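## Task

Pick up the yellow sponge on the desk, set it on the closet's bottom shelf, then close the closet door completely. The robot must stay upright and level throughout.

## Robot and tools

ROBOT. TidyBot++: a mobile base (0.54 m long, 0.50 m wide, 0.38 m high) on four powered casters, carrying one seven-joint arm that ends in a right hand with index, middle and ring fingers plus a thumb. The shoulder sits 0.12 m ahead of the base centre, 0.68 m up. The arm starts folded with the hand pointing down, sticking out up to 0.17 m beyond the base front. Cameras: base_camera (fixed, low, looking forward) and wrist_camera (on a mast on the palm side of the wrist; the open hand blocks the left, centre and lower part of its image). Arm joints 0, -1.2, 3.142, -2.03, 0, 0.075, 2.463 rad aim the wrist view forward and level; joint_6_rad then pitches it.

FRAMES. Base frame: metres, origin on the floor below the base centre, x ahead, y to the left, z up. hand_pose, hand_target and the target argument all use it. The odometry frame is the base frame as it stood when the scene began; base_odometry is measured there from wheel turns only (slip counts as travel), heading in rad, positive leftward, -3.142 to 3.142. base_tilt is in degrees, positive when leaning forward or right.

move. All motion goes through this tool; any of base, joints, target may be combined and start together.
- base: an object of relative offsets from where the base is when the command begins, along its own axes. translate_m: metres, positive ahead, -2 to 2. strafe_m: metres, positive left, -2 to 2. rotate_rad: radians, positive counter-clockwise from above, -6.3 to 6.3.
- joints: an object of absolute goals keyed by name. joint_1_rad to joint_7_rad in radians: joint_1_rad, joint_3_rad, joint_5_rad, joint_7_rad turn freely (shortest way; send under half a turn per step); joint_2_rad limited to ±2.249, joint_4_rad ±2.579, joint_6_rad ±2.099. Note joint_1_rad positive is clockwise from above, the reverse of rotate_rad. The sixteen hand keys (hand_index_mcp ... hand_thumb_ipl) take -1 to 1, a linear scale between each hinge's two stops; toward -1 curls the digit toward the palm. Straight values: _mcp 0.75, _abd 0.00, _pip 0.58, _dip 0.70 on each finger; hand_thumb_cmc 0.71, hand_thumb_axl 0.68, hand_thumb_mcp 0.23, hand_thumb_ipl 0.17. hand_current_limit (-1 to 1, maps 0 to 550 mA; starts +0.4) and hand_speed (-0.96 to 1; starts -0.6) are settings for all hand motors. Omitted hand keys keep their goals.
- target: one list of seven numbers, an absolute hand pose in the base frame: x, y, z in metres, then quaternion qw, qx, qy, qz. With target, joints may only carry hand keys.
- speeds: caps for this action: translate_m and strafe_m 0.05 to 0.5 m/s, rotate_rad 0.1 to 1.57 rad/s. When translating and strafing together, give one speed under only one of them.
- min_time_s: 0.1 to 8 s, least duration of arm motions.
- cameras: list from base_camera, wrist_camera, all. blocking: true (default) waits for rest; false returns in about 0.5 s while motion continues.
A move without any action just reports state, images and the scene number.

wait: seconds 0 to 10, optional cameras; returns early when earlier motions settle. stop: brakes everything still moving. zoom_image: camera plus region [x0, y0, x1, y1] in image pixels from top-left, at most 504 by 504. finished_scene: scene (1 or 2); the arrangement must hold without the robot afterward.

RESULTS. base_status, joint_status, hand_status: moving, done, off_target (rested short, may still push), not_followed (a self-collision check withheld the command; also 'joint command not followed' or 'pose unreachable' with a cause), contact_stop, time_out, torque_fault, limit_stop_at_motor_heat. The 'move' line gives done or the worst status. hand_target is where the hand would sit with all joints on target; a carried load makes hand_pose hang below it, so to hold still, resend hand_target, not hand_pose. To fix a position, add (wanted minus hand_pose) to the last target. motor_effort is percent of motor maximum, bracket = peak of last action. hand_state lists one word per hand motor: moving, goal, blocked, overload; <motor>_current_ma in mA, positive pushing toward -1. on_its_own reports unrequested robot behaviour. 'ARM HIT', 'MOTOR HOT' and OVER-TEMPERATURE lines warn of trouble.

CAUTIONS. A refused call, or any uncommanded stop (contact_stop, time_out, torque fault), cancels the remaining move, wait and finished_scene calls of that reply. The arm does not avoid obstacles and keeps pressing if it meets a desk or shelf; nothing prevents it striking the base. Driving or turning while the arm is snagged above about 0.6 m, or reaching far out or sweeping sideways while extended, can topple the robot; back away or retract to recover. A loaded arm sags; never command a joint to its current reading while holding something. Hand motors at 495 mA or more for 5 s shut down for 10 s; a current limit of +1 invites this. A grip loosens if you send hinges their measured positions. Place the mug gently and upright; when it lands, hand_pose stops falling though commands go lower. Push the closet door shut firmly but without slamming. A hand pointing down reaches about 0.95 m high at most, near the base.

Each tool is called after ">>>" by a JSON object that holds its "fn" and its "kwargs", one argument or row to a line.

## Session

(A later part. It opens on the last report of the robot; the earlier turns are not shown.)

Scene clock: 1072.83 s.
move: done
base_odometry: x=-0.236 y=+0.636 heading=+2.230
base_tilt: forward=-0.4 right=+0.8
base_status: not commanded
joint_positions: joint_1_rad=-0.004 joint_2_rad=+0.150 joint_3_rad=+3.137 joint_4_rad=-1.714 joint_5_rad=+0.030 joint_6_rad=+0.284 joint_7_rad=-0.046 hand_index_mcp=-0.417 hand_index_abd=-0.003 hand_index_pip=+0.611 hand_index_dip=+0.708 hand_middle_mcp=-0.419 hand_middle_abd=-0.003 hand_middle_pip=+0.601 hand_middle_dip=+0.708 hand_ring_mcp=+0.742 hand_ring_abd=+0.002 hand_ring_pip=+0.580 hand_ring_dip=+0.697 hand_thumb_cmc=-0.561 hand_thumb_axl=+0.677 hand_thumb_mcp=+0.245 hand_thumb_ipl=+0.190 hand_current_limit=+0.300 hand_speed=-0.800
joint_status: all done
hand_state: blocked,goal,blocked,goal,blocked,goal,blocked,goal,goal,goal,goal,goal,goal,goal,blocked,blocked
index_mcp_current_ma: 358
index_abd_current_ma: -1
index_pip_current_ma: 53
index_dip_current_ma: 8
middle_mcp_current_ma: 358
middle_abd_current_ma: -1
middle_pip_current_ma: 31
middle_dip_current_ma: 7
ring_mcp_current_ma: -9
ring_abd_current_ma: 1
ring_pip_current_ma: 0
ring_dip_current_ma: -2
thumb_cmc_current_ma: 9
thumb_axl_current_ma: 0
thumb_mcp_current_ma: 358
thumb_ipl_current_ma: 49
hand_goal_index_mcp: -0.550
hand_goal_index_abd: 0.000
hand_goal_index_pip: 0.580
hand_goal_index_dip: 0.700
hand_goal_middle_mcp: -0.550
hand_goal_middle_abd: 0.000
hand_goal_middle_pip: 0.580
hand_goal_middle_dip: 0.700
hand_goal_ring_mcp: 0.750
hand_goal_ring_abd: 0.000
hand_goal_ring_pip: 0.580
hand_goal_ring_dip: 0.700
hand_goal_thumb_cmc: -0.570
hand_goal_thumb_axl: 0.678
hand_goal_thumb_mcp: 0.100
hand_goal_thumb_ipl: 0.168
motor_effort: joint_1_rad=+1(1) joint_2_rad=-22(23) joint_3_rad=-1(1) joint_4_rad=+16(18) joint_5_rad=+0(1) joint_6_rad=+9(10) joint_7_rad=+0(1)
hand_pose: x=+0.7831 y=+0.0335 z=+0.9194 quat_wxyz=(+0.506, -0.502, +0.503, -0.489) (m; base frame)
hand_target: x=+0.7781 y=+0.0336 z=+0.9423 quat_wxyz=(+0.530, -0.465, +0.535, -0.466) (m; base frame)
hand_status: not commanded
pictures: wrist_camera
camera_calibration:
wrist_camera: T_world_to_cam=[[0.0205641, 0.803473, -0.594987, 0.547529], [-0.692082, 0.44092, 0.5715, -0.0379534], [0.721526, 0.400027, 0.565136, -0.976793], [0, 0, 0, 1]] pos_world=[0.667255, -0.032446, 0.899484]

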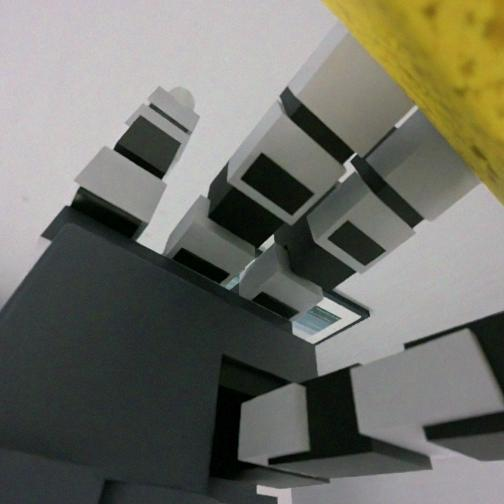

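>>> {"fn": "move", "kwargs": {
  "joints": {"joint_2_rad": 0.0995, "joint_4_rad": -1.56, "joint_6_rad": 0.08},
  "min_time_s": 3,
  "cameras": ["all"]
}}

Scene clock: 1079.50 s.
move: done
base_odometry: x=-0.236 y=+0.636 heading=+2.230
base_tilt: forward=-0.5 right=+0.8
base_status: not commanded
joint_positions: joint_1_rad=-0.004 joint_2_rad=+0.127 joint_3_rad=+3.137 joint_4_rad=-1.589 joint_5_rad=+0.030 joint_6_rad=+0.128 joint_7_rad=-0.046 hand_index_mcp=-0.417 hand_index_abd=-0.003 hand_index_pip=+0.611 hand_index_dip=+0.708 hand_middle_mcp=-0.419 hand_middle_abd=-0.003 hand_middle_pip=+0.601 hand_middle_dip=+0.708 hand_ring_mcp=+0.742 hand_ring_abd=+0.002 hand_ring_pip=+0.580 hand_ring_dip=+0.697 hand_thumb_cmc=-0.561 hand_thumb_axl=+0.677 hand_thumb_mcp=+0.245 hand_thumb_ipl=+0.190 hand_current_limit=+0.300 hand_speed=-0.800
joint_status: all done
hand_state: blocked,goal,blocked,goal,blocked,goal,blocked,goal,goal,goal,goal,goal,goal,goal,blocked,blocked
index_mcp_current_ma: 357
index_abd_current_ma: -1
index_pip_current_ma: 53
index_dip_current_ma: 8
middle_mcp_current_ma: 358
middle_abd_current_ma: -1
middle_pip_current_ma: 31
middle_dip_current_ma: 7
ring_mcp_current_ma: -9
ring_abd_current_ma: 1
ring_pip_current_ma: 0
ring_dip_current_ma: -2
thumb_cmc_current_ma: 9
thumb_axl_current_ma: 0
thumb_mcp_current_ma: 358
thumb_ipl_current_ma: 49
hand_goal_index_mcp: -0.550
hand_goal_index_abd: 0.000
hand_goal_index_pip: 0.580
hand_goal_index_dip: 0.700
hand_goal_middle_mcp: -0.550
hand_goal_middle_abd: 0.000
hand_goal_middle_pip: 0.580
hand_goal_middle_dip: 0.700
hand_goal_ring_mcp: 0.750
hand_goal_ring_abd: 0.000
hand_goal_ring_pip: 0.580
hand_goal_ring_dip: 0.700
hand_goal_thumb_cmc: -0.570
hand_goal_thumb_axl: 0.678
hand_goal_thumb_mcp: 0.100
hand_goal_thumb_ipl: 0.168
motor_effort: joint_1_rad=+1(1) joint_2_rad=-22(24) joint_3_rad=+0(1) joint_4_rad=+17(18) joint_5_rad=+0(1) joint_6_rad=+9(11) joint_7_rad=+0(1)
hand_pose: x=+0.7828 y=+0.0321 z=+0.9641 quat_wxyz=(+0.503, -0.503, +0.506, -0.488) (m; base frame)
hand_target: x=+0.7747 y=+0.0345 z=+0.9888 quat_wxyz=(+0.530, -0.467, +0.535, -0.464) (m; base frame)
hand_status: not commanded
pictures: base_camera, wrist_camera
camera_calibration:
wrist_camera: T_world_to_cam=[[0.0200113, 0.802706, -0.596039, 0.576731], [-0.686109, 0.444653, 0.575793, -0.0719851], [0.727223, 0.397426, 0.559642, -1.00039], [0, 0, 0, 1]] pos_world=[0.666576, -0.0333562, 0.945063]

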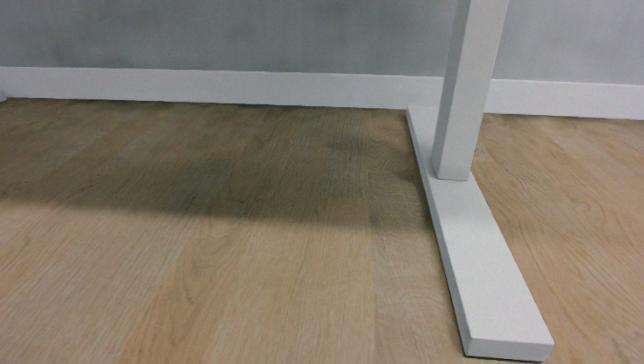

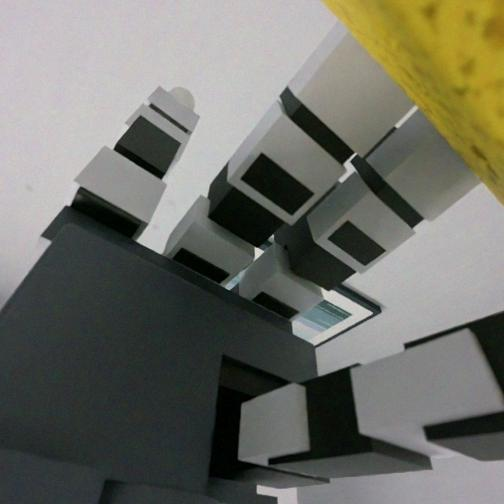

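>>> {"fn": "move", "kwargs": {
  "base": {"translate_m": -0.40},
  "speeds": {"translate_m": 0.3}
}}

>>> {"fn": "move", "kwargs": {
  "base": {"translate_m": -0.459, "strafe_m": -1.037, "rotate_rad": -0.07},
  "speeds": {"translate_m": 0.35},
  "cameras": ["all"]
}}

Scene clock: 1109.23 s.
move: done
base_odometry: x=+0.009 y=+0.319 heading=+2.230
base_tilt: forward=-0.4 right=+0.8
base_status: done
joint_positions: joint_1_rad=-0.004 joint_2_rad=+0.108 joint_3_rad=+3.138 joint_4_rad=-1.586 joint_5_rad=+0.030 joint_6_rad=+0.124 joint_7_rad=-0.046 hand_index_mcp=-0.418 hand_index_abd=-0.003 hand_index_pip=+0.611 hand_index_dip=+0.709 hand_middle_mcp=-0.420 hand_middle_abd=-0.003 hand_middle_pip=+0.602 hand_middle_dip=+0.708 hand_ring_mcp=+0.741 hand_ring_abd=+0.002 hand_ring_pip=+0.580 hand_ring_dip=+0.697 hand_thumb_cmc=-0.560 hand_thumb_axl=+0.677 hand_thumb_mcp=+0.245 hand_thumb_ipl=+0.190 hand_current_limit=+0.300 hand_speed=-0.800
joint_status: not commanded
hand_state: blocked,goal,blocked,goal,blocked,goal,blocked,goal,goal,goal,goal,goal,goal,goal,blocked,blocked
index_mcp_current_ma: 358
index_abd_current_ma: -2
index_pip_current_ma: 54
index_dip_current_ma: 8
middle_mcp_current_ma: 358
middle_abd_current_ma: -2
middle_pip_current_ma: 32
middle_dip_current_ma: 7
ring_mcp_current_ma: -9
ring_abd_current_ma: 1
ring_pip_current_ma: 0
ring_dip_current_ma: -2
thumb_cmc_current_ma: 10
thumb_axl_current_ma: 0
thumb_mcp_current_ma: 358
thumb_ipl_current_ma: 51
hand_goal_index_mcp: -0.550
hand_goal_index_abd: 0.000
hand_goal_index_pip: 0.580
hand_goal_index_dip: 0.700
hand_goal_middle_mcp: -0.550
hand_goal_middle_abd: 0.000
hand_goal_middle_pip: 0.580
hand_goal_middle_dip: 0.700
hand_goal_ring_mcp: 0.750
hand_goal_ring_abd: 0.000
hand_goal_ring_pip: 0.580
hand_goal_ring_dip: 0.700
hand_goal_thumb_cmc: -0.570
hand_goal_thumb_axl: 0.678
hand_goal_thumb_mcp: 0.100
hand_goal_thumb_ipl: 0.168
motor_effort: joint_1_rad=+1(2) joint_2_rad=-22(26) joint_3_rad=+0(2) joint_4_rad=+17(18) joint_5_rad=+0(1) joint_6_rad=+9(10) joint_7_rad=+0(1)
hand_pose: x=+0.7776 y=+0.0314 z=+0.9772 quat_wxyz=(+0.507, -0.498, +0.501, -0.493) (m; base frame)
hand_target: x=+0.7747 y=+0.0345 z=+0.9888 quat_wxyz=(+0.530, -0.467, +0.535, -0.464) (m; base frame)
hand_status: not commanded
pictures: none

Scene clock: 1113.47 s.
move: done
base_odometry: x=+1.111 y=+0.591 heading=+2.159
base_tilt: forward=-0.4 right=+0.8
base_status: done
joint_positions: joint_1_rad=+0.000 joint_2_rad=+0.108 joint_3_rad=+3.141 joint_4_rad=-1.585 joint_5_rad=+0.030 joint_6_rad=+0.124 joint_7_rad=-0.046 hand_index_mcp=-0.418 hand_index_abd=-0.003 hand_index_pip=+0.611 hand_index_dip=+0.709 hand_middle_mcp=-0.420 hand_middle_abd=-0.003 hand_middle_pip=+0.602 hand_middle_dip=+0.708 hand_ring_mcp=+0.741 hand_ring_abd=+0.002 hand_ring_pip=+0.580 hand_ring_dip=+0.697 hand_thumb_cmc=-0.560 hand_thumb_axl=+0.677 hand_thumb_mcp=+0.245 hand_thumb_ipl=+0.190 hand_current_limit=+0.300 hand_speed=-0.800
joint_status: not commanded
hand_state: blocked,goal,blocked,goal,blocked,goal,blocked,goal,goal,goal,goal,goal,goal,goal,blocked,blocked
index_mcp_current_ma: 358
index_abd_current_ma: -2
index_pip_current_ma: 54
index_dip_current_ma: 8
middle_mcp_current_ma: 358
middle_abd_current_ma: -2
middle_pip_current_ma: 32
middle_dip_current_ma: 7
ring_mcp_current_ma: -9
ring_abd_current_ma: 1
ring_pip_current_ma: 0
ring_dip_current_ma: -2
thumb_cmc_current_ma: 11
thumb_axl_current_ma: 0
thumb_mcp_current_ma: 358
thumb_ipl_current_ma: 51
hand_goal_index_mcp: -0.550
hand_goal_index_abd: 0.000
hand_goal_index_pip: 0.580
hand_goal_index_dip: 0.700
hand_goal_middle_mcp: -0.550
hand_goal_middle_abd: 0.000
hand_goal_middle_pip: 0.580
hand_goal_middle_dip: 0.700
hand_goal_ring_mcp: 0.750
hand_goal_ring_abd: 0.000
hand_goal_ring_pip: 0.580
hand_goal_ring_dip: 0.700
hand_goal_thumb_cmc: -0.570
hand_goal_thumb_axl: 0.678
hand_goal_thumb_mcp: 0.100
hand_goal_thumb_ipl: 0.168
motor_effort: joint_1_rad=+1(5) joint_2_rad=-21(23) joint_3_rad=+0(4) joint_4_rad=+17(17) joint_5_rad=+0(1) joint_6_rad=+9(10) joint_7_rad=+0(1)
hand_pose: x=+0.7778 y=+0.0271 z=+0.9772 quat_wxyz=(+0.506, -0.497, +0.503, -0.495) (m; base frame)
hand_target: x=+0.7747 y=+0.0345 z=+0.9888 quat_wxyz=(+0.530, -0.467, +0.535, -0.464) (m; base frame)
hand_status: not commanded
pictures: base_camera, wrist_camera
camera_calibration:
wrist_camera: T_world_to_cam=[[0.036696, 0.802208, -0.595916, 0.575538], [-0.692629, 0.45027, 0.563491, -0.06387], [0.72036, 0.392071, 0.572155, -1.00891], [0, 0, 0, 1]] pos_world=[0.66142, -0.0373784, 0.956216]

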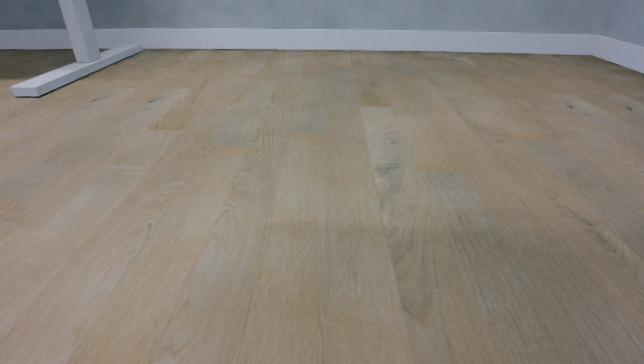

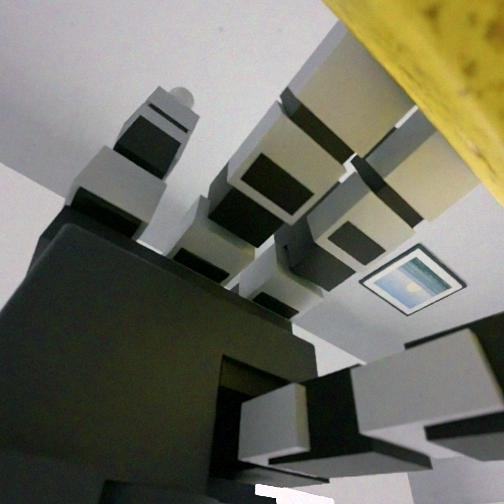

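>>> {"fn": "move", "kwargs": {
  "base": {"rotate_rad": -3.119},
  "speeds": {"rotate_rad": 0.9},
  "cameras": ["base_camera"]
}}

Scene clock: 1124.30 s.
move: done
base_odometry: x=+1.111 y=+0.591 heading=-0.959
base_tilt: forward=-0.5 right=+0.8
base_status: done
joint_positions: joint_1_rad=+0.004 joint_2_rad=+0.108 joint_3_rad=+3.145 joint_4_rad=-1.585 joint_5_rad=+0.030 joint_6_rad=+0.124 joint_7_rad=-0.046 hand_index_mcp=-0.418 hand_index_abd=-0.003 hand_index_pip=+0.611 hand_index_dip=+0.709 hand_middle_mcp=-0.420 hand_middle_abd=-0.004 hand_middle_pip=+0.602 hand_middle_dip=+0.708 hand_ring_mcp=+0.741 hand_ring_abd=+0.002 hand_ring_pip=+0.580 hand_ring_dip=+0.697 hand_thumb_cmc=-0.560 hand_thumb_axl=+0.677 hand_thumb_mcp=+0.245 hand_thumb_ipl=+0.190 hand_current_limit=+0.300 hand_speed=-0.800
joint_status: not commanded
hand_state: blocked,goal,blocked,goal,blocked,goal,blocked,goal,goal,goal,goal,goal,goal,goal,blocked,blocked
index_mcp_current_ma: 358
index_abd_current_ma: -2
index_pip_current_ma: 54
index_dip_current_ma: 8
middle_mcp_current_ma: 358
middle_abd_current_ma: -2
middle_pip_current_ma: 32
middle_dip_current_ma: 7
ring_mcp_current_ma: -9
ring_abd_current_ma: 1
ring_pip_current_ma: 0
ring_dip_current_ma: -2
thumb_cmc_current_ma: 11
thumb_axl_current_ma: 0
thumb_mcp_current_ma: 357
thumb_ipl_current_ma: 51
hand_goal_index_mcp: -0.550
hand_goal_index_abd: 0.000
hand_goal_index_pip: 0.580
hand_goal_index_dip: 0.700
hand_goal_middle_mcp: -0.550
hand_goal_middle_abd: 0.000
hand_goal_middle_pip: 0.580
hand_goal_middle_dip: 0.700
hand_goal_ring_mcp: 0.750
hand_goal_ring_abd: 0.000
hand_goal_ring_pip: 0.580
hand_goal_ring_dip: 0.700
hand_goal_thumb_cmc: -0.570
hand_goal_thumb_axl: 0.678
hand_goal_thumb_mcp: 0.100
hand_goal_thumb_ipl: 0.168
motor_effort: joint_1_rad=+1(4) joint_2_rad=-22(23) joint_3_rad=+0(3) joint_4_rad=+17(18) joint_5_rad=+0(1) joint_6_rad=+9(10) joint_7_rad=+0(1)
hand_pose: x=+0.7780 y=+0.0221 z=+0.9772 quat_wxyz=(+0.504, -0.495, +0.505, -0.497) (m; base frame)
hand_target: x=+0.7747 y=+0.0345 z=+0.9888 quat_wxyz=(+0.530, -0.467, +0.535, -0.464) (m; base frame)
hand_status: not commanded
pictures: base_camera

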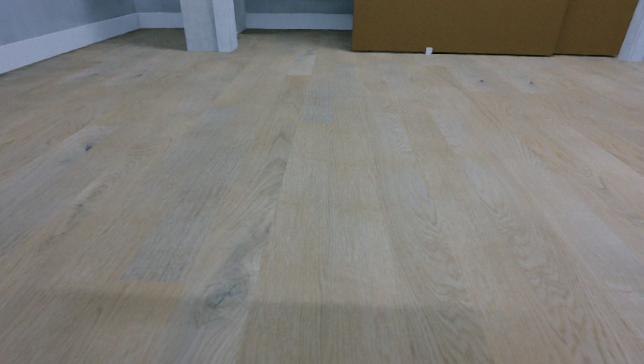

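>>> {"fn": "move", "kwargs": {
  "joints": {"joint_2_rad": 0.968, "joint_4_rad": -1.899, "joint_6_rad": 1.297},
  "min_time_s": 5,
  "cameras": ["wrist_camera"]
}}

Scene clock: 1188.00 s.
move: done
base_odometry: x=+1.111 y=+0.591 heading=-0.959
base_tilt: forward=-0.5 right=+0.8
base_status: not commanded
joint_positions: joint_1_rad=+0.004 joint_2_rad=+0.957 joint_3_rad=+3.145 joint_4_rad=-1.879 joint_5_rad=+0.030 joint_6_rad=+1.249 joint_7_rad=-0.046 hand_index_mcp=-0.418 hand_index_abd=-0.003 hand_index_pip=+0.611 hand_index_dip=+0.709 hand_middle_mcp=-0.420 hand_middle_abd=-0.004 hand_middle_pip=+0.602 hand_middle_dip=+0.708 hand_ring_mcp=+0.741 hand_ring_abd=+0.002 hand_ring_pip=+0.580 hand_ring_dip=+0.697 hand_thumb_cmc=-0.560 hand_thumb_axl=+0.677 hand_thumb_mcp=+0.245 hand_thumb_ipl=+0.190 hand_current_limit=+0.300 hand_speed=-0.800
joint_status: all done
hand_state: blocked,goal,blocked,goal,blocked,goal,blocked,goal,goal,goal,goal,goal,goal,goal,blocked,blocked
index_mcp_current_ma: 357
index_abd_current_ma: -2
index_pip_current_ma: 54
index_dip_current_ma: 8
middle_mcp_current_ma: 358
middle_abd_current_ma: -2
middle_pip_current_ma: 32
middle_dip_current_ma: 7
ring_mcp_current_ma: -9
ring_abd_current_ma: 1
ring_pip_current_ma: 0
ring_dip_current_ma: -2
thumb_cmc_current_ma: 11
thumb_axl_current_ma: 0
thumb_mcp_current_ma: 357
thumb_ipl_current_ma: 51
hand_goal_index_mcp: -0.550
hand_goal_index_abd: 0.000
hand_goal_index_pip: 0.580
hand_goal_index_dip: 0.700
hand_goal_middle_mcp: -0.550
hand_goal_middle_abd: 0.000
hand_goal_middle_pip: 0.580
hand_goal_middle_dip: 0.700
hand_goal_ring_mcp: 0.750
hand_goal_ring_abd: 0.000
hand_goal_ring_pip: 0.580
hand_goal_ring_dip: 0.700
hand_goal_thumb_cmc: -0.570
hand_goal_thumb_axl: 0.678
hand_goal_thumb_mcp: 0.100
hand_goal_thumb_ipl: 0.168
motor_effort: joint_1_rad=+1(1) joint_2_rad=-34(36) joint_3_rad=+0(1) joint_4_rad=+8(17) joint_5_rad=+0(1) joint_6_rad=+9(11) joint_7_rad=+1(1)
hand_pose: x=+0.8567 y=+0.0311 z=+0.5347 quat_wxyz=(+0.510, -0.501, +0.508, -0.481) (m; base frame)
hand_target: x=+0.8529 y=+0.0280 z=+0.5363 quat_wxyz=(+0.525, -0.464, +0.533, -0.474) (m; base frame)
hand_status: not commanded
pictures: wrist_camera
camera_calibration:
wrist_camera: T_world_to_cam=[[0.0115246, 0.813029, -0.582109, 0.319566], [-0.689849, 0.427887, 0.58397, 0.225699], [0.723862, 0.394837, 0.565798, -0.813781], [0, 0, 0, 1]] pos_world=[0.74108, -0.0350788, 0.514657]

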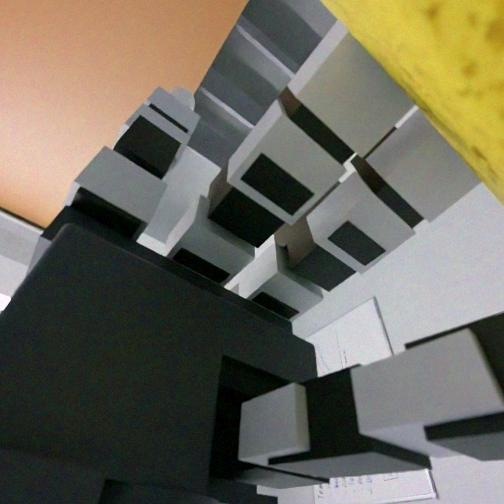

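>>> {"fn": "move", "kwargs": {
  "base": {"translate_m": 1.087, "strafe_m": 0.268},
  "speeds": {"translate_m": 0.35},
  "joints": {"joint_2_rad": 1.01, "joint_4_rad": -1.895, "joint_6_rad": 1.335},
  "min_time_s": 2,
  "cameras": ["all"]
}}

Scene clock: 1206.53 s.
move: done
base_odometry: x=+1.954 y=-0.146 heading=-0.960
base_tilt: forward=-0.4 right=+0.8
base_status: done
joint_positions: joint_1_rad=+0.004 joint_2_rad=+0.995 joint_3_rad=+3.145 joint_4_rad=-1.884 joint_5_rad=+0.030 joint_6_rad=+1.289 joint_7_rad=-0.046 hand_index_mcp=-0.418 hand_index_abd=-0.003 hand_index_pip=+0.612 hand_index_dip=+0.709 hand_middle_mcp=-0.420 hand_middle_abd=-0.004 hand_middle_pip=+0.602 hand_middle_dip=+0.708 hand_ring_mcp=+0.741 hand_ring_abd=+0.002 hand_ring_pip=+0.580 hand_ring_dip=+0.697 hand_thumb_cmc=-0.560 hand_thumb_axl=+0.677 hand_thumb_mcp=+0.245 hand_thumb_ipl=+0.190 hand_current_limit=+0.300 hand_speed=-0.800
joint_status: all done
hand_state: blocked,goal,blocked,goal,blocked,goal,blocked,goal,goal,goal,goal,goal,goal,goal,blocked,blocked
index_mcp_current_ma: 357
index_abd_current_ma: -2
index_pip_current_ma: 55
index_dip_current_ma: 9
middle_mcp_current_ma: 357
middle_abd_current_ma: -2
middle_pip_current_ma: 33
middle_dip_current_ma: 7
ring_mcp_current_ma: -10
ring_abd_current_ma: 1
ring_pip_current_ma: 0
ring_dip_current_ma: -2
thumb_cmc_current_ma: 11
thumb_axl_current_ma: 0
thumb_mcp_current_ma: 357
thumb_ipl_current_ma: 51
hand_goal_index_mcp: -0.550
hand_goal_index_abd: 0.000
hand_goal_index_pip: 0.580
hand_goal_index_dip: 0.700
hand_goal_middle_mcp: -0.550
hand_goal_middle_abd: 0.000
hand_goal_middle_pip: 0.580
hand_goal_middle_dip: 0.700
hand_goal_ring_mcp: 0.750
hand_goal_ring_abd: 0.000
hand_goal_ring_pip: 0.580
hand_goal_ring_dip: 0.700
hand_goal_thumb_cmc: -0.570
hand_goal_thumb_axl: 0.678
hand_goal_thumb_mcp: 0.100
hand_goal_thumb_ipl: 0.168
motor_effort: joint_1_rad=+1(2) joint_2_rad=-35(36) joint_3_rad=-1(2) joint_4_rad=+7(10) joint_5_rad=+0(1) joint_6_rad=+9(10) joint_7_rad=+0(1)
hand_pose: x=+0.8527 y=+0.0315 z=+0.5175 quat_wxyz=(+0.510, -0.501, +0.508, -0.480) (m; base frame)
hand_target: x=+0.8511 y=+0.0279 z=+0.5185 quat_wxyz=(+0.524, -0.464, +0.533, -0.475) (m; base frame)
hand_status: not commanded
pictures: base_camera, wrist_camera
camera_calibration:
wrist_camera: T_world_to_cam=[[0.01002, 0.813666, -0.581247, 0.310091], [-0.689181, 0.426786, 0.585562, 0.231381], [0.72452, 0.394717, 0.56504, -0.801537], [0, 0, 0, 1]] pos_world=[0.737086, -0.03468, 0.497652]

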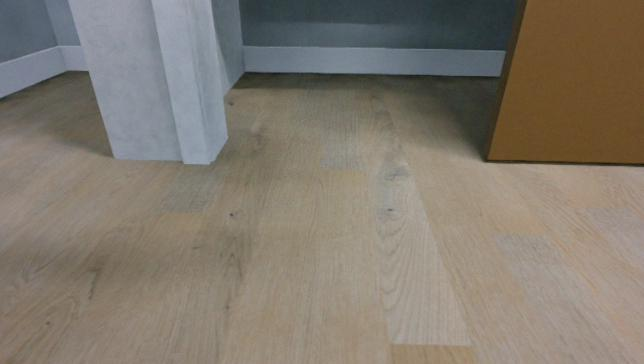

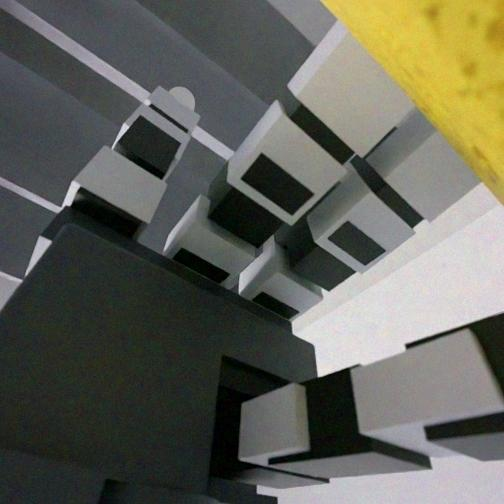

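>>> {"fn": "move", "kwargs": {
  "base": {"translate_m": 0.28, "strafe_m": -0.03},
  "speeds": {"translate_m": 0.15},
  "cameras": ["all"]
}}

Scene clock: 1230.97 s.
move: done
base_odometry: x=+2.090 y=-0.392 heading=-0.960
base_tilt: forward=-0.4 right=+0.8
base_status: done
joint_positions: joint_1_rad=+0.003 joint_2_rad=+0.996 joint_3_rad=+3.145 joint_4_rad=-1.884 joint_5_rad=+0.030 joint_6_rad=+1.290 joint_7_rad=-0.046 hand_index_mcp=-0.418 hand_index_abd=-0.003 hand_index_pip=+0.612 hand_index_dip=+0.709 hand_middle_mcp=-0.420 hand_middle_abd=-0.004 hand_middle_pip=+0.602 hand_middle_dip=+0.708 hand_ring_mcp=+0.741 hand_ring_abd=+0.002 hand_ring_pip=+0.580 hand_ring_dip=+0.697 hand_thumb_cmc=-0.560 hand_thumb_axl=+0.677 hand_thumb_mcp=+0.245 hand_thumb_ipl=+0.190 hand_current_limit=+0.300 hand_speed=-0.800
joint_status: not commanded
hand_state: blocked,goal,blocked,goal,blocked,goal,blocked,goal,goal,goal,goal,goal,goal,goal,blocked,blocked
index_mcp_current_ma: 358
index_abd_current_ma: -2
index_pip_current_ma: 55
index_dip_current_ma: 9
middle_mcp_current_ma: 358
middle_abd_current_ma: -2
middle_pip_current_ma: 33
middle_dip_current_ma: 7
ring_mcp_current_ma: -10
ring_abd_current_ma: 1
ring_pip_current_ma: 0
ring_dip_current_ma: -2
thumb_cmc_current_ma: 11
thumb_axl_current_ma: 0
thumb_mcp_current_ma: 357
thumb_ipl_current_ma: 51
hand_goal_index_mcp: -0.550
hand_goal_index_abd: 0.000
hand_goal_index_pip: 0.580
hand_goal_index_dip: 0.700
hand_goal_middle_mcp: -0.550
hand_goal_middle_abd: 0.000
hand_goal_middle_pip: 0.580
hand_goal_middle_dip: 0.700
hand_goal_ring_mcp: 0.750
hand_goal_ring_abd: 0.000
hand_goal_ring_pip: 0.580
hand_goal_ring_dip: 0.700
hand_goal_thumb_cmc: -0.570
hand_goal_thumb_axl: 0.678
hand_goal_thumb_mcp: 0.100
hand_goal_thumb_ipl: 0.168
motor_effort: joint_1_rad=+0(4) joint_2_rad=-34(36) joint_3_rad=-1(2) joint_4_rad=+7(8) joint_5_rad=+0(1) joint_6_rad=+9(10) joint_7_rad=+0(1)
hand_pose: x=+0.8523 y=+0.0319 z=+0.5166 quat_wxyz=(+0.510, -0.502, +0.508, -0.480) (m; base frame)
hand_target: x=+0.8511 y=+0.0279 z=+0.5185 quat_wxyz=(+0.524, -0.464, +0.533, -0.475) (m; base frame)
hand_status: not commanded
pictures: base_camera, wrist_camera
camera_calibration:
wrist_camera: T_world_to_cam=[[0.00914806, 0.813679, -0.581242, 0.309964], [-0.688995, 0.426395, 0.586065, 0.231175], [0.724708, 0.395112, 0.564522, -0.800799], [0, 0, 0, 1]] pos_world=[0.736788, -0.0343783, 0.496749]

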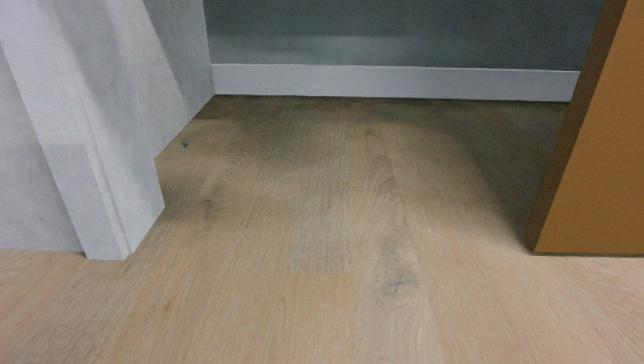

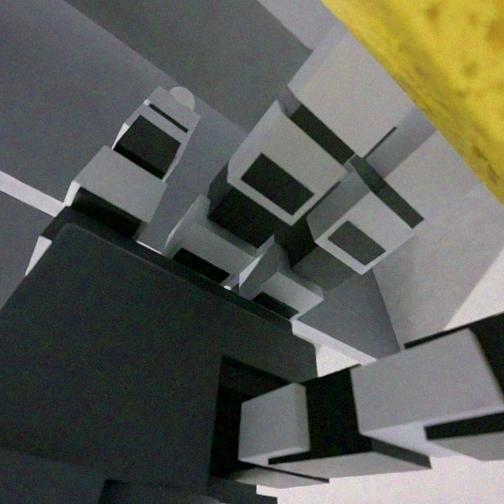

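>>> {"fn": "move", "kwargs": {
  "base": {"translate_m": 0.10},
  "speeds": {"translate_m": 0.08},
  "cameras": ["wrist_camera"]
}}

>>> {"fn": "move", "kwargs": {
  "base": {"translate_m": 0.10},
  "speeds": {"translate_m": 0.08},
  "cameras": ["all"]
}}

Scene clock: 1251.90 s.
move: done
base_odometry: x=+2.148 y=-0.474 heading=-0.960
base_tilt: forward=-0.4 right=+0.8
base_status: done
joint_positions: joint_1_rad=+0.003 joint_2_rad=+0.997 joint_3_rad=+3.145 joint_4_rad=-1.885 joint_5_rad=+0.029 joint_6_rad=+1.291 joint_7_rad=-0.046 hand_index_mcp=-0.418 hand_index_abd=-0.004 hand_index_pip=+0.612 hand_index_dip=+0.709 hand_middle_mcp=-0.420 hand_middle_abd=-0.004 hand_middle_pip=+0.602 hand_middle_dip=+0.708 hand_ring_mcp=+0.741 hand_ring_abd=+0.002 hand_ring_pip=+0.580 hand_ring_dip=+0.697 hand_thumb_cmc=-0.560 hand_thumb_axl=+0.677 hand_thumb_mcp=+0.245 hand_thumb_ipl=+0.190 hand_current_limit=+0.300 hand_speed=-0.800
joint_status: not commanded
hand_state: blocked,goal,blocked,goal,blocked,goal,blocked,goal,goal,goal,goal,goal,goal,goal,blocked,blocked
index_mcp_current_ma: 357
index_abd_current_ma: -2
index_pip_current_ma: 55
index_dip_current_ma: 9
middle_mcp_current_ma: 357
middle_abd_current_ma: -2
middle_pip_current_ma: 33
middle_dip_current_ma: 7
ring_mcp_current_ma: -10
ring_abd_current_ma: 1
ring_pip_current_ma: 0
ring_dip_current_ma: -2
thumb_cmc_current_ma: 11
thumb_axl_current_ma: 0
thumb_mcp_current_ma: 357
thumb_ipl_current_ma: 51
hand_goal_index_mcp: -0.550
hand_goal_index_abd: 0.000
hand_goal_index_pip: 0.580
hand_goal_index_dip: 0.700
hand_goal_middle_mcp: -0.550
hand_goal_middle_abd: 0.000
hand_goal_middle_pip: 0.580
hand_goal_middle_dip: 0.700
hand_goal_ring_mcp: 0.750
hand_goal_ring_abd: 0.000
hand_goal_ring_pip: 0.580
hand_goal_ring_dip: 0.700
hand_goal_thumb_cmc: -0.570
hand_goal_thumb_axl: 0.678
hand_goal_thumb_mcp: 0.100
hand_goal_thumb_ipl: 0.168
motor_effort: joint_1_rad=+0(4) joint_2_rad=-34(37) joint_3_rad=+0(2) joint_4_rad=+7(8) joint_5_rad=-1(1) joint_6_rad=+9(10) joint_7_rad=+0(1)
hand_pose: x=+0.8520 y=+0.0323 z=+0.5158 quat_wxyz=(+0.509, -0.502, +0.508, -0.480) (m; base frame)
hand_target: x=+0.8511 y=+0.0279 z=+0.5185 quat_wxyz=(+0.524, -0.464, +0.533, -0.475) (m; base frame)
hand_status: not commanded
pictures: wrist_camera
camera_calibration:
wrist_camera: T_world_to_cam=[[0.00826926, 0.813715, -0.581205, 0.309943], [-0.688685, 0.426044, 0.586684, 0.230706], [0.725013, 0.395416, 0.563917, -0.80022], [0, 0, 0, 1]] pos_world=[0.736491, -0.0340771, 0.496047]

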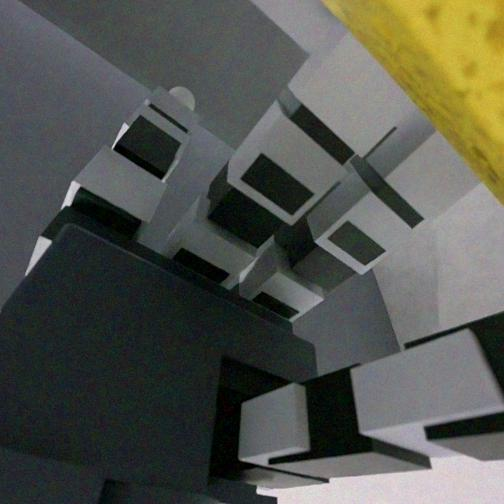

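Scene clock: 1253.67 s.
move: done
base_odometry: x=+2.205 y=-0.557 heading=-0.961
base_tilt: forward=-0.3 right=+0.8
base_status: done
joint_positions: joint_1_rad=+0.003 joint_2_rad=+0.998 joint_3_rad=+3.145 joint_4_rad=-1.885 joint_5_rad=+0.029 joint_6_rad=+1.291 joint_7_rad=-0.046 hand_index_mcp=-0.418 hand_index_abd=-0.004 hand_index_pip=+0.612 hand_index_dip=+0.709 hand_middle_mcp=-0.420 hand_middle_abd=-0.004 hand_middle_pip=+0.602 hand_middle_dip=+0.708 hand_ring_mcp=+0.741 hand_ring_abd=+0.002 hand_ring_pip=+0.580 hand_ring_dip=+0.697 hand_thumb_cmc=-0.560 hand_thumb_axl=+0.677 hand_thumb_mcp=+0.245 hand_thumb_ipl=+0.190 hand_current_limit=+0.300 hand_speed=-0.800
joint_status: not commanded
hand_state: blocked,goal,blocked,goal,blocked,goal,blocked,goal,goal,goal,goal,goal,goal,goal,blocked,blocked
index_mcp_current_ma: 357
index_abd_current_ma: -2
index_pip_current_ma: 55
index_dip_current_ma: 9
middle_mcp_current_ma: 358
middle_abd_current_ma: -2
middle_pip_current_ma: 33
middle_dip_current_ma: 7
ring_mcp_current_ma: -10
ring_abd_current_ma: 1
ring_pip_current_ma: 0
ring_dip_current_ma: -2
thumb_cmc_current_ma: 11
thumb_axl_current_ma: 0
thumb_mcp_current_ma: 357
thumb_ipl_current_ma: 51
hand_goal_index_mcp: -0.550
hand_goal_index_abd: 0.000
hand_goal_index_pip: 0.580
hand_goal_index_dip: 0.700
hand_goal_middle_mcp: -0.550
hand_goal_middle_abd: 0.000
hand_goal_middle_pip: 0.580
hand_goal_middle_dip: 0.700
hand_goal_ring_mcp: 0.750
hand_goal_ring_abd: 0.000
hand_goal_ring_pip: 0.580
hand_goal_ring_dip: 0.700
hand_goal_thumb_cmc: -0.570
hand_goal_thumb_axl: 0.678
hand_goal_thumb_mcp: 0.100
hand_goal_thumb_ipl: 0.168
motor_effort: joint_1_rad=+1(3) joint_2_rad=-34(37) joint_3_rad=+0(1) joint_4_rad=+7(8) joint_5_rad=+0(1) joint_6_rad=+9(10) joint_7_rad=+1(1)
hand_pose: x=+0.8518 y=+0.0323 z=+0.5152 quat_wxyz=(+0.509, -0.502, +0.508, -0.479) (m; base frame)
hand_target: x=+0.8511 y=+0.0279 z=+0.5185 quat_wxyz=(+0.524, -0.464, +0.533, -0.475) (m; base frame)
hand_status: not commanded
pictures: base_camera, wrist_camera
camera_calibration:
wrist_camera: T_world_to_cam=[[0.00776068, 0.81373, -0.581192, 0.310022], [-0.688181, 0.426025, 0.58729, 0.230124], [0.725497, 0.395408, 0.5633, -0.799772], [0, 0, 0, 1]] pos_world=[0.736193, -0.0340771, 0.495544]

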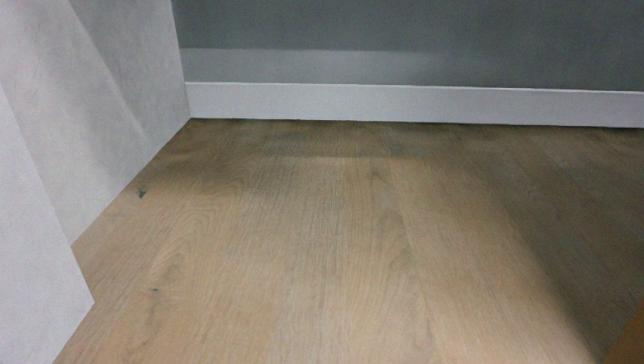

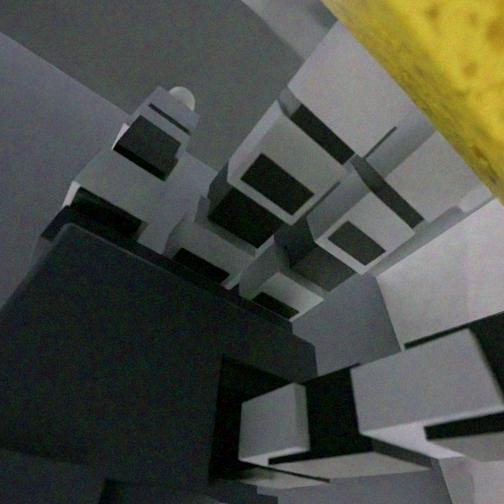

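>>> {"fn": "move", "kwargs": {
  "joints": {"joint_2_rad": 1.07, "joint_4_rad": -1.881, "joint_6_rad": 1.381},
  "min_time_s": 2
}}

>>> {"fn": "move", "kwargs": {
  "joints": {"joint_2_rad": 1.089, "joint_4_rad": -1.876, "joint_6_rad": 1.396},
  "min_time_s": 1,
  "cameras": ["wrist_camera"]
}}

Scene clock: 1271.63 s.
move: done
base_odometry: x=+2.205 y=-0.557 heading=-0.961
base_tilt: forward=-0.4 right=+0.8
base_status: not commanded
joint_positions: joint_1_rad=+0.003 joint_2_rad=+1.050 joint_3_rad=+3.145 joint_4_rad=-1.885 joint_5_rad=+0.029 joint_6_rad=+1.334 joint_7_rad=-0.046 hand_index_mcp=-0.418 hand_index_abd=-0.004 hand_index_pip=+0.612 hand_index_dip=+0.709 hand_middle_mcp=-0.420 hand_middle_abd=-0.004 hand_middle_pip=+0.602 hand_middle_dip=+0.708 hand_ring_mcp=+0.741 hand_ring_abd=+0.002 hand_ring_pip=+0.580 hand_ring_dip=+0.697 hand_thumb_cmc=-0.560 hand_thumb_axl=+0.677 hand_thumb_mcp=+0.245 hand_thumb_ipl=+0.190 hand_current_limit=+0.300 hand_speed=-0.800
joint_status: all done
hand_state: blocked,goal,blocked,goal,blocked,goal,blocked,goal,goal,goal,goal,goal,goal,goal,blocked,blocked
index_mcp_current_ma: 357
index_abd_current_ma: -2
index_pip_current_ma: 55
index_dip_current_ma: 9
middle_mcp_current_ma: 358
middle_abd_current_ma: -2
middle_pip_current_ma: 33
middle_dip_current_ma: 7
ring_mcp_current_ma: -10
ring_abd_current_ma: 1
ring_pip_current_ma: 0
ring_dip_current_ma: -2
thumb_cmc_current_ma: 11
thumb_axl_current_ma: 0
thumb_mcp_current_ma: 357
thumb_ipl_current_ma: 51
hand_goal_index_mcp: -0.550
hand_goal_index_abd: 0.000
hand_goal_index_pip: 0.580
hand_goal_index_dip: 0.700
hand_goal_middle_mcp: -0.550
hand_goal_middle_abd: 0.000
hand_goal_middle_pip: 0.580
hand_goal_middle_dip: 0.700
hand_goal_ring_mcp: 0.750
hand_goal_ring_abd: 0.000
hand_goal_ring_pip: 0.580
hand_goal_ring_dip: 0.700
hand_goal_thumb_cmc: -0.570
hand_goal_thumb_axl: 0.678
hand_goal_thumb_mcp: 0.100
hand_goal_thumb_ipl: 0.168
motor_effort: joint_1_rad=+1(1) joint_2_rad=-34(35) joint_3_rad=-1(1) joint_4_rad=+6(8) joint_5_rad=+0(1) joint_6_rad=+9(11) joint_7_rad=+0(1)
hand_pose: x=+0.8465 y=+0.0325 z=+0.4906 quat_wxyz=(+0.508, -0.504, +0.511, -0.477) (m; base frame)
hand_target: x=+0.8498 y=+0.0278 z=+0.4937 quat_wxyz=(+0.524, -0.464, +0.533, -0.475) (m; base frame)
hand_status: not commanded
pictures: none

Scene clock: 1272.93 s.
move: done
base_odometry: x=+2.205 y=-0.557 heading=-0.961
base_tilt: forward=-0.4 right=+0.8
base_status: not commanded
joint_positions: joint_1_rad=+0.003 joint_2_rad=+1.059 joint_3_rad=+3.145 joint_4_rad=-1.885 joint_5_rad=+0.029 joint_6_rad=+1.356 joint_7_rad=-0.046 hand_index_mcp=-0.418 hand_index_abd=-0.004 hand_index_pip=+0.612 hand_index_dip=+0.709 hand_middle_mcp=-0.422 hand_middle_abd=-0.004 hand_middle_pip=+0.602 hand_middle_dip=+0.708 hand_ring_mcp=+0.741 hand_ring_abd=+0.002 hand_ring_pip=+0.580 hand_ring_dip=+0.697 hand_thumb_cmc=-0.558 hand_thumb_axl=+0.677 hand_thumb_mcp=+0.245 hand_thumb_ipl=+0.191 hand_current_limit=+0.300 hand_speed=-0.800
joint_status: all done
hand_state: blocked,goal,blocked,goal,blocked,goal,blocked,goal,goal,goal,goal,goal,goal,goal,blocked,blocked
index_mcp_current_ma: 357
index_abd_current_ma: -2
index_pip_current_ma: 55
index_dip_current_ma: 9
middle_mcp_current_ma: 357
middle_abd_current_ma: -2
middle_pip_current_ma: 33
middle_dip_current_ma: 7
ring_mcp_current_ma: -10
ring_abd_current_ma: 1
ring_pip_current_ma: 0
ring_dip_current_ma: -2
thumb_cmc_current_ma: 13
thumb_axl_current_ma: 0
thumb_mcp_current_ma: 358
thumb_ipl_current_ma: 53
hand_goal_index_mcp: -0.550
hand_goal_index_abd: 0.000
hand_goal_index_pip: 0.580
hand_goal_index_dip: 0.700
hand_goal_middle_mcp: -0.550
hand_goal_middle_abd: 0.000
hand_goal_middle_pip: 0.580
hand_goal_middle_dip: 0.700
hand_goal_ring_mcp: 0.750
hand_goal_ring_abd: 0.000
hand_goal_ring_pip: 0.580
hand_goal_ring_dip: 0.700
hand_goal_thumb_cmc: -0.570
hand_goal_thumb_axl: 0.678
hand_goal_thumb_mcp: 0.100
hand_goal_thumb_ipl: 0.168
motor_effort: joint_1_rad=+1(1) joint_2_rad=-33(35) joint_3_rad=-1(2) joint_4_rad=+6(7) joint_5_rad=+0(1) joint_6_rad=+8(10) joint_7_rad=+0(1)
hand_pose: x=+0.8467 y=+0.0326 z=+0.4902 quat_wxyz=(+0.511, -0.501, +0.508, -0.480) (m; base frame)
hand_target: x=+0.8493 y=+0.0278 z=+0.4861 quat_wxyz=(+0.524, -0.464, +0.533, -0.475) (m; base frame)
hand_status: not commanded
pictures: wrist_camera
camera_calibration:
wrist_camera: T_world_to_cam=[[0.00954243, 0.814769, -0.579707, 0.292983], [-0.690732, 0.424565, 0.58535, 0.244304], [0.723048, 0.394836, 0.566839, -0.78173], [0, 0, 0, 1]] pos_world=[0.731181, -0.0337807, 0.469956]

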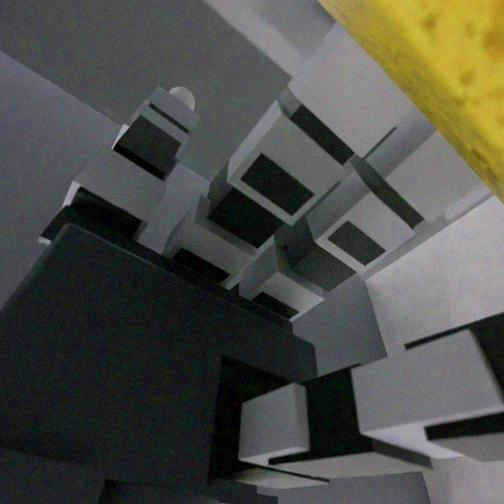

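>>> {"fn": "move", "kwargs": {
  "joints": {"joint_2_rad": 1.104, "joint_4_rad": -1.873, "joint_6_rad": 1.407},
  "min_time_s": 1
}}

>>> {"fn": "move", "kwargs": {
  "joints": {"joint_2_rad": 1.118, "joint_4_rad": -1.869, "joint_6_rad": 1.418},
  "min_time_s": 1,
  "cameras": ["wrist_camera"]
}}

Scene clock: 1282.37 s.
move: done
base_odometry: x=+2.205 y=-0.557 heading=-0.961
base_tilt: forward=-0.5 right=+0.9
base_status: not commanded
joint_positions: joint_1_rad=+0.003 joint_2_rad=+1.066 joint_3_rad=+3.145 joint_4_rad=-1.885 joint_5_rad=+0.029 joint_6_rad=+1.373 joint_7_rad=-0.046 hand_index_mcp=-0.419 hand_index_abd=-0.004 hand_index_pip=+0.612 hand_index_dip=+0.709 hand_middle_mcp=-0.423 hand_middle_abd=-0.004 hand_middle_pip=+0.602 hand_middle_dip=+0.708 hand_ring_mcp=+0.741 hand_ring_abd=+0.002 hand_ring_pip=+0.580 hand_ring_dip=+0.697 hand_thumb_cmc=-0.558 hand_thumb_axl=+0.677 hand_thumb_mcp=+0.245 hand_thumb_ipl=+0.192 hand_current_limit=+0.300 hand_speed=-0.800
joint_status: all done
hand_state: blocked,goal,blocked,goal,blocked,goal,blocked,goal,goal,goal,goal,goal,goal,goal,blocked,blocked
index_mcp_current_ma: 357
index_abd_current_ma: -2
index_pip_current_ma: 55
index_dip_current_ma: 10
middle_mcp_current_ma: 358
middle_abd_current_ma: -2
middle_pip_current_ma: 33
middle_dip_current_ma: 7
ring_mcp_current_ma: -10
ring_abd_current_ma: 1
ring_pip_current_ma: 0
ring_dip_current_ma: -2
thumb_cmc_current_ma: 13
thumb_axl_current_ma: 0
thumb_mcp_current_ma: 358
thumb_ipl_current_ma: 55
hand_goal_index_mcp: -0.550
hand_goal_index_abd: 0.000
hand_goal_index_pip: 0.580
hand_goal_index_dip: 0.700
hand_goal_middle_mcp: -0.550
hand_goal_middle_abd: 0.000
hand_goal_middle_pip: 0.580
hand_goal_middle_dip: 0.700
hand_goal_ring_mcp: 0.750
hand_goal_ring_abd: 0.000
hand_goal_ring_pip: 0.580
hand_goal_ring_dip: 0.700
hand_goal_thumb_cmc: -0.570
hand_goal_thumb_axl: 0.678
hand_goal_thumb_mcp: 0.100
hand_goal_thumb_ipl: 0.168
motor_effort: joint_1_rad=+1(1) joint_2_rad=-32(33) joint_3_rad=-1(1) joint_4_rad=+5(7) joint_5_rad=+0(1) joint_6_rad=+7(8) joint_7_rad=+0(1)
hand_pose: x=+0.8468 y=+0.0327 z=+0.4902 quat_wxyz=(+0.513, -0.499, +0.505, -0.482) (m; base frame)
hand_target: x=+0.8484 y=+0.0277 z=+0.4795 quat_wxyz=(+0.524, -0.464, +0.533, -0.475) (m; base frame)
hand_status: not commanded
pictures: none

Scene clock: 1283.67 s.
move: done
base_odometry: x=+2.205 y=-0.557 heading=-0.961
base_tilt: forward=-0.5 right=+0.8
base_status: not commanded
joint_positions: joint_1_rad=+0.003 joint_2_rad=+1.072 joint_3_rad=+3.145 joint_4_rad=-1.884 joint_5_rad=+0.029 joint_6_rad=+1.388 joint_7_rad=-0.046 hand_index_mcp=-0.420 hand_index_abd=-0.005 hand_index_pip=+0.612 hand_index_dip=+0.710 hand_middle_mcp=-0.424 hand_middle_abd=-0.005 hand_middle_pip=+0.602 hand_middle_dip=+0.708 hand_ring_mcp=+0.741 hand_ring_abd=+0.002 hand_ring_pip=+0.580 hand_ring_dip=+0.697 hand_thumb_cmc=-0.558 hand_thumb_axl=+0.677 hand_thumb_mcp=+0.245 hand_thumb_ipl=+0.192 hand_current_limit=+0.300 hand_speed=-0.800
joint_status: all done
hand_state: blocked,goal,blocked,goal,blocked,goal,blocked,goal,goal,goal,goal,goal,goal,goal,blocked,blocked
index_mcp_current_ma: 358
index_abd_current_ma: -3
index_pip_current_ma: 57
index_dip_current_ma: 11
middle_mcp_current_ma: 357
middle_abd_current_ma: -3
middle_pip_current_ma: 33
middle_dip_current_ma: 7
ring_mcp_current_ma: -10
ring_abd_current_ma: 1
ring_pip_current_ma: 0
ring_dip_current_ma: -2
thumb_cmc_current_ma: 14
thumb_axl_current_ma: 0
thumb_mcp_current_ma: 358
thumb_ipl_current_ma: 55
hand_goal_index_mcp: -0.550
hand_goal_index_abd: 0.000
hand_goal_index_pip: 0.580
hand_goal_index_dip: 0.700
hand_goal_middle_mcp: -0.550
hand_goal_middle_abd: 0.000
hand_goal_middle_pip: 0.580
hand_goal_middle_dip: 0.700
hand_goal_ring_mcp: 0.750
hand_goal_ring_abd: 0.000
hand_goal_ring_pip: 0.580
hand_goal_ring_dip: 0.700
hand_goal_thumb_cmc: -0.570
hand_goal_thumb_axl: 0.678
hand_goal_thumb_mcp: 0.100
hand_goal_thumb_ipl: 0.168
motor_effort: joint_1_rad=+1(1) joint_2_rad=-30(32) joint_3_rad=-1(1) joint_4_rad=+5(6) joint_5_rad=+0(0) joint_6_rad=+7(8) joint_7_rad=+1(1)
hand_pose: x=+0.8472 y=+0.0328 z=+0.4905 quat_wxyz=(+0.516, -0.496, +0.503, -0.484) (m; base frame)
hand_target: x=+0.8480 y=+0.0277 z=+0.4740 quat_wxyz=(+0.524, -0.464, +0.533, -0.475) (m; base frame)
hand_status: not commanded
pictures: wrist_camera
camera_calibration:
wrist_camera: T_world_to_cam=[[0.0207227, 0.815252, -0.578735, 0.283143], [-0.702204, 0.423916, 0.572018, 0.260734], [0.711674, 0.394537, 0.581258, -0.779851], [0, 0, 0, 1]] pos_world=[0.732221, -0.0336825, 0.468016]

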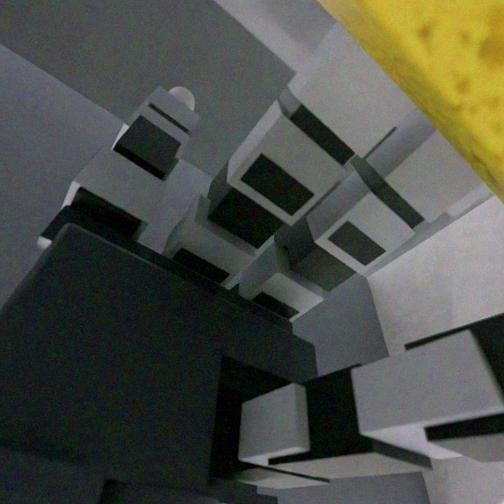

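>>> {"fn": "move", "kwargs": {
  "joints": {"joint_2_rad": 1.092, "joint_4_rad": -1.875, "joint_6_rad": 1.398},
  "min_time_s": 1
}}

>>> {"fn": "move", "kwargs": {
  "joints": {"hand_index_mcp": -0.41, "hand_middle_mcp": -0.41, "hand_thumb_mcp": 0.235},
  "cameras": ["wrist_camera"]
}}

Scene clock: 1312.37 s.
move: done
base_odometry: x=+2.205 y=-0.557 heading=-0.961
base_tilt: forward=-0.5 right=+0.8
base_status: not commanded
joint_positions: joint_1_rad=+0.003 joint_2_rad=+1.072 joint_3_rad=+3.145 joint_4_rad=-1.884 joint_5_rad=+0.029 joint_6_rad=+1.388 joint_7_rad=-0.046 hand_index_mcp=-0.420 hand_index_abd=-0.005 hand_index_pip=+0.612 hand_index_dip=+0.710 hand_middle_mcp=-0.424 hand_middle_abd=-0.005 hand_middle_pip=+0.602 hand_middle_dip=+0.708 hand_ring_mcp=+0.741 hand_ring_abd=+0.002 hand_ring_pip=+0.580 hand_ring_dip=+0.697 hand_thumb_cmc=-0.558 hand_thumb_axl=+0.677 hand_thumb_mcp=+0.245 hand_thumb_ipl=+0.192 hand_current_limit=+0.300 hand_speed=-0.800
joint_status: all done
hand_state: blocked,goal,blocked,goal,blocked,goal,blocked,goal,goal,goal,goal,goal,goal,goal,blocked,blocked
index_mcp_current_ma: 357
index_abd_current_ma: -3
index_pip_current_ma: 57
index_dip_current_ma: 11
middle_mcp_current_ma: 358
middle_abd_current_ma: -3
middle_pip_current_ma: 33
middle_dip_current_ma: 7
ring_mcp_current_ma: -10
ring_abd_current_ma: 1
ring_pip_current_ma: 0
ring_dip_current_ma: -2
thumb_cmc_current_ma: 14
thumb_axl_current_ma: 0
thumb_mcp_current_ma: 358
thumb_ipl_current_ma: 55
hand_goal_index_mcp: -0.550
hand_goal_index_abd: 0.000
hand_goal_index_pip: 0.580
hand_goal_index_dip: 0.700
hand_goal_middle_mcp: -0.550
hand_goal_middle_abd: 0.000
hand_goal_middle_pip: 0.580
hand_goal_middle_dip: 0.700
hand_goal_ring_mcp: 0.750
hand_goal_ring_abd: 0.000
hand_goal_ring_pip: 0.580
hand_goal_ring_dip: 0.700
hand_goal_thumb_cmc: -0.570
hand_goal_thumb_axl: 0.678
hand_goal_thumb_mcp: 0.100
hand_goal_thumb_ipl: 0.168
motor_effort: joint_1_rad=+1(1) joint_2_rad=-30(31) joint_3_rad=-1(1) joint_4_rad=+5(6) joint_5_rad=+0(1) joint_6_rad=+6(8) joint_7_rad=+1(1)
hand_pose: x=+0.8472 y=+0.0328 z=+0.4905 quat_wxyz=(+0.516, -0.496, +0.503, -0.484) (m; base frame)
hand_target: x=+0.8492 y=+0.0278 z=+0.4849 quat_wxyz=(+0.524, -0.464, +0.533, -0.475) (m; base frame)
hand_status: not commanded
pictures: none

Scene clock: 1313.00 s.
move: off_target
base_odometry: x=+2.205 y=-0.557 heading=-0.961
base_tilt: forward=-0.4 right=+0.8
base_status: not commanded
joint_positions: joint_1_rad=+0.003 joint_2_rad=+1.075 joint_3_rad=+3.145 joint_4_rad=-1.884 joint_5_rad=+0.029 joint_6_rad=+1.388 joint_7_rad=-0.046 hand_index_mcp=-0.400 hand_index_abd=-0.004 hand_index_pip=+0.599 hand_index_dip=+0.707 hand_middle_mcp=-0.403 hand_middle_abd=-0.004 hand_middle_pip=+0.591 hand_middle_dip=+0.705 hand_ring_mcp=+0.741 hand_ring_abd=+0.002 hand_ring_pip=+0.580 hand_ring_dip=+0.697 hand_thumb_cmc=-0.563 hand_thumb_axl=+0.677 hand_thumb_mcp=+0.258 hand_thumb_ipl=+0.177 hand_current_limit=+0.300 hand_speed=-0.800
joint_status: hand_thumb_mcp off_target (ended at +0.258, target +0.235); the others done
hand_state: goal,goal,goal,goal,goal,goal,goal,goal,goal,goal,goal,goal,goal,goal,blocked,goal
index_mcp_current_ma: 11
index_abd_current_ma: -2
index_pip_current_ma: 26
index_dip_current_ma: 6
middle_mcp_current_ma: 7
middle_abd_current_ma: -2
middle_pip_current_ma: 12
middle_dip_current_ma: 4
ring_mcp_current_ma: -10
ring_abd_current_ma: 1
ring_pip_current_ma: 0
ring_dip_current_ma: -2
thumb_cmc_current_ma: 7
thumb_axl_current_ma: 0
thumb_mcp_current_ma: 46
thumb_ipl_current_ma: 14
hand_goal_index_mcp: -0.410
hand_goal_index_abd: 0.000
hand_goal_index_pip: 0.580
hand_goal_index_dip: 0.700
hand_goal_middle_mcp: -0.410
hand_goal_middle_abd: 0.000
hand_goal_middle_pip: 0.580
hand_goal_middle_dip: 0.700
hand_goal_ring_mcp: 0.750
hand_goal_ring_abd: 0.000
hand_goal_ring_pip: 0.580
hand_goal_ring_dip: 0.700
hand_goal_thumb_cmc: -0.570
hand_goal_thumb_axl: 0.678
hand_goal_thumb_mcp: 0.236
hand_goal_thumb_ipl: 0.168
motor_effort: joint_1_rad=+1(1) joint_2_rad=-33(33) joint_3_rad=+0(1) joint_4_rad=+5(6) joint_5_rad=+0(1) joint_6_rad=+7(8) joint_7_rad=+1(1)
hand_pose: x=+0.8468 y=+0.0328 z=+0.4888 quat_wxyz=(+0.515, -0.497, +0.503, -0.484) (m; base frame)
hand_target: x=+0.8492 y=+0.0278 z=+0.4849 quat_wxyz=(+0.524, -0.464, +0.533, -0.475) (m; base frame)
hand_status: not commanded
pictures: wrist_camera
camera_calibration:
wrist_camera: T_world_to_cam=[[0.01937, 0.815227, -0.578817, 0.283308], [-0.700824, 0.423963, 0.573673, 0.25947], [0.713071, 0.394537, 0.579543, -0.778847], [0, 0, 0, 1]] pos_world=[0.731728, -0.0336825, 0.466508]

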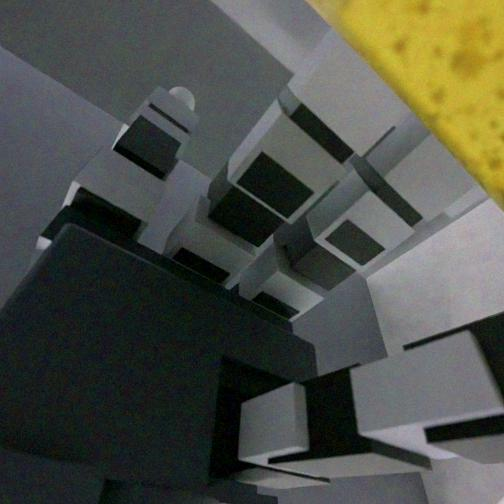

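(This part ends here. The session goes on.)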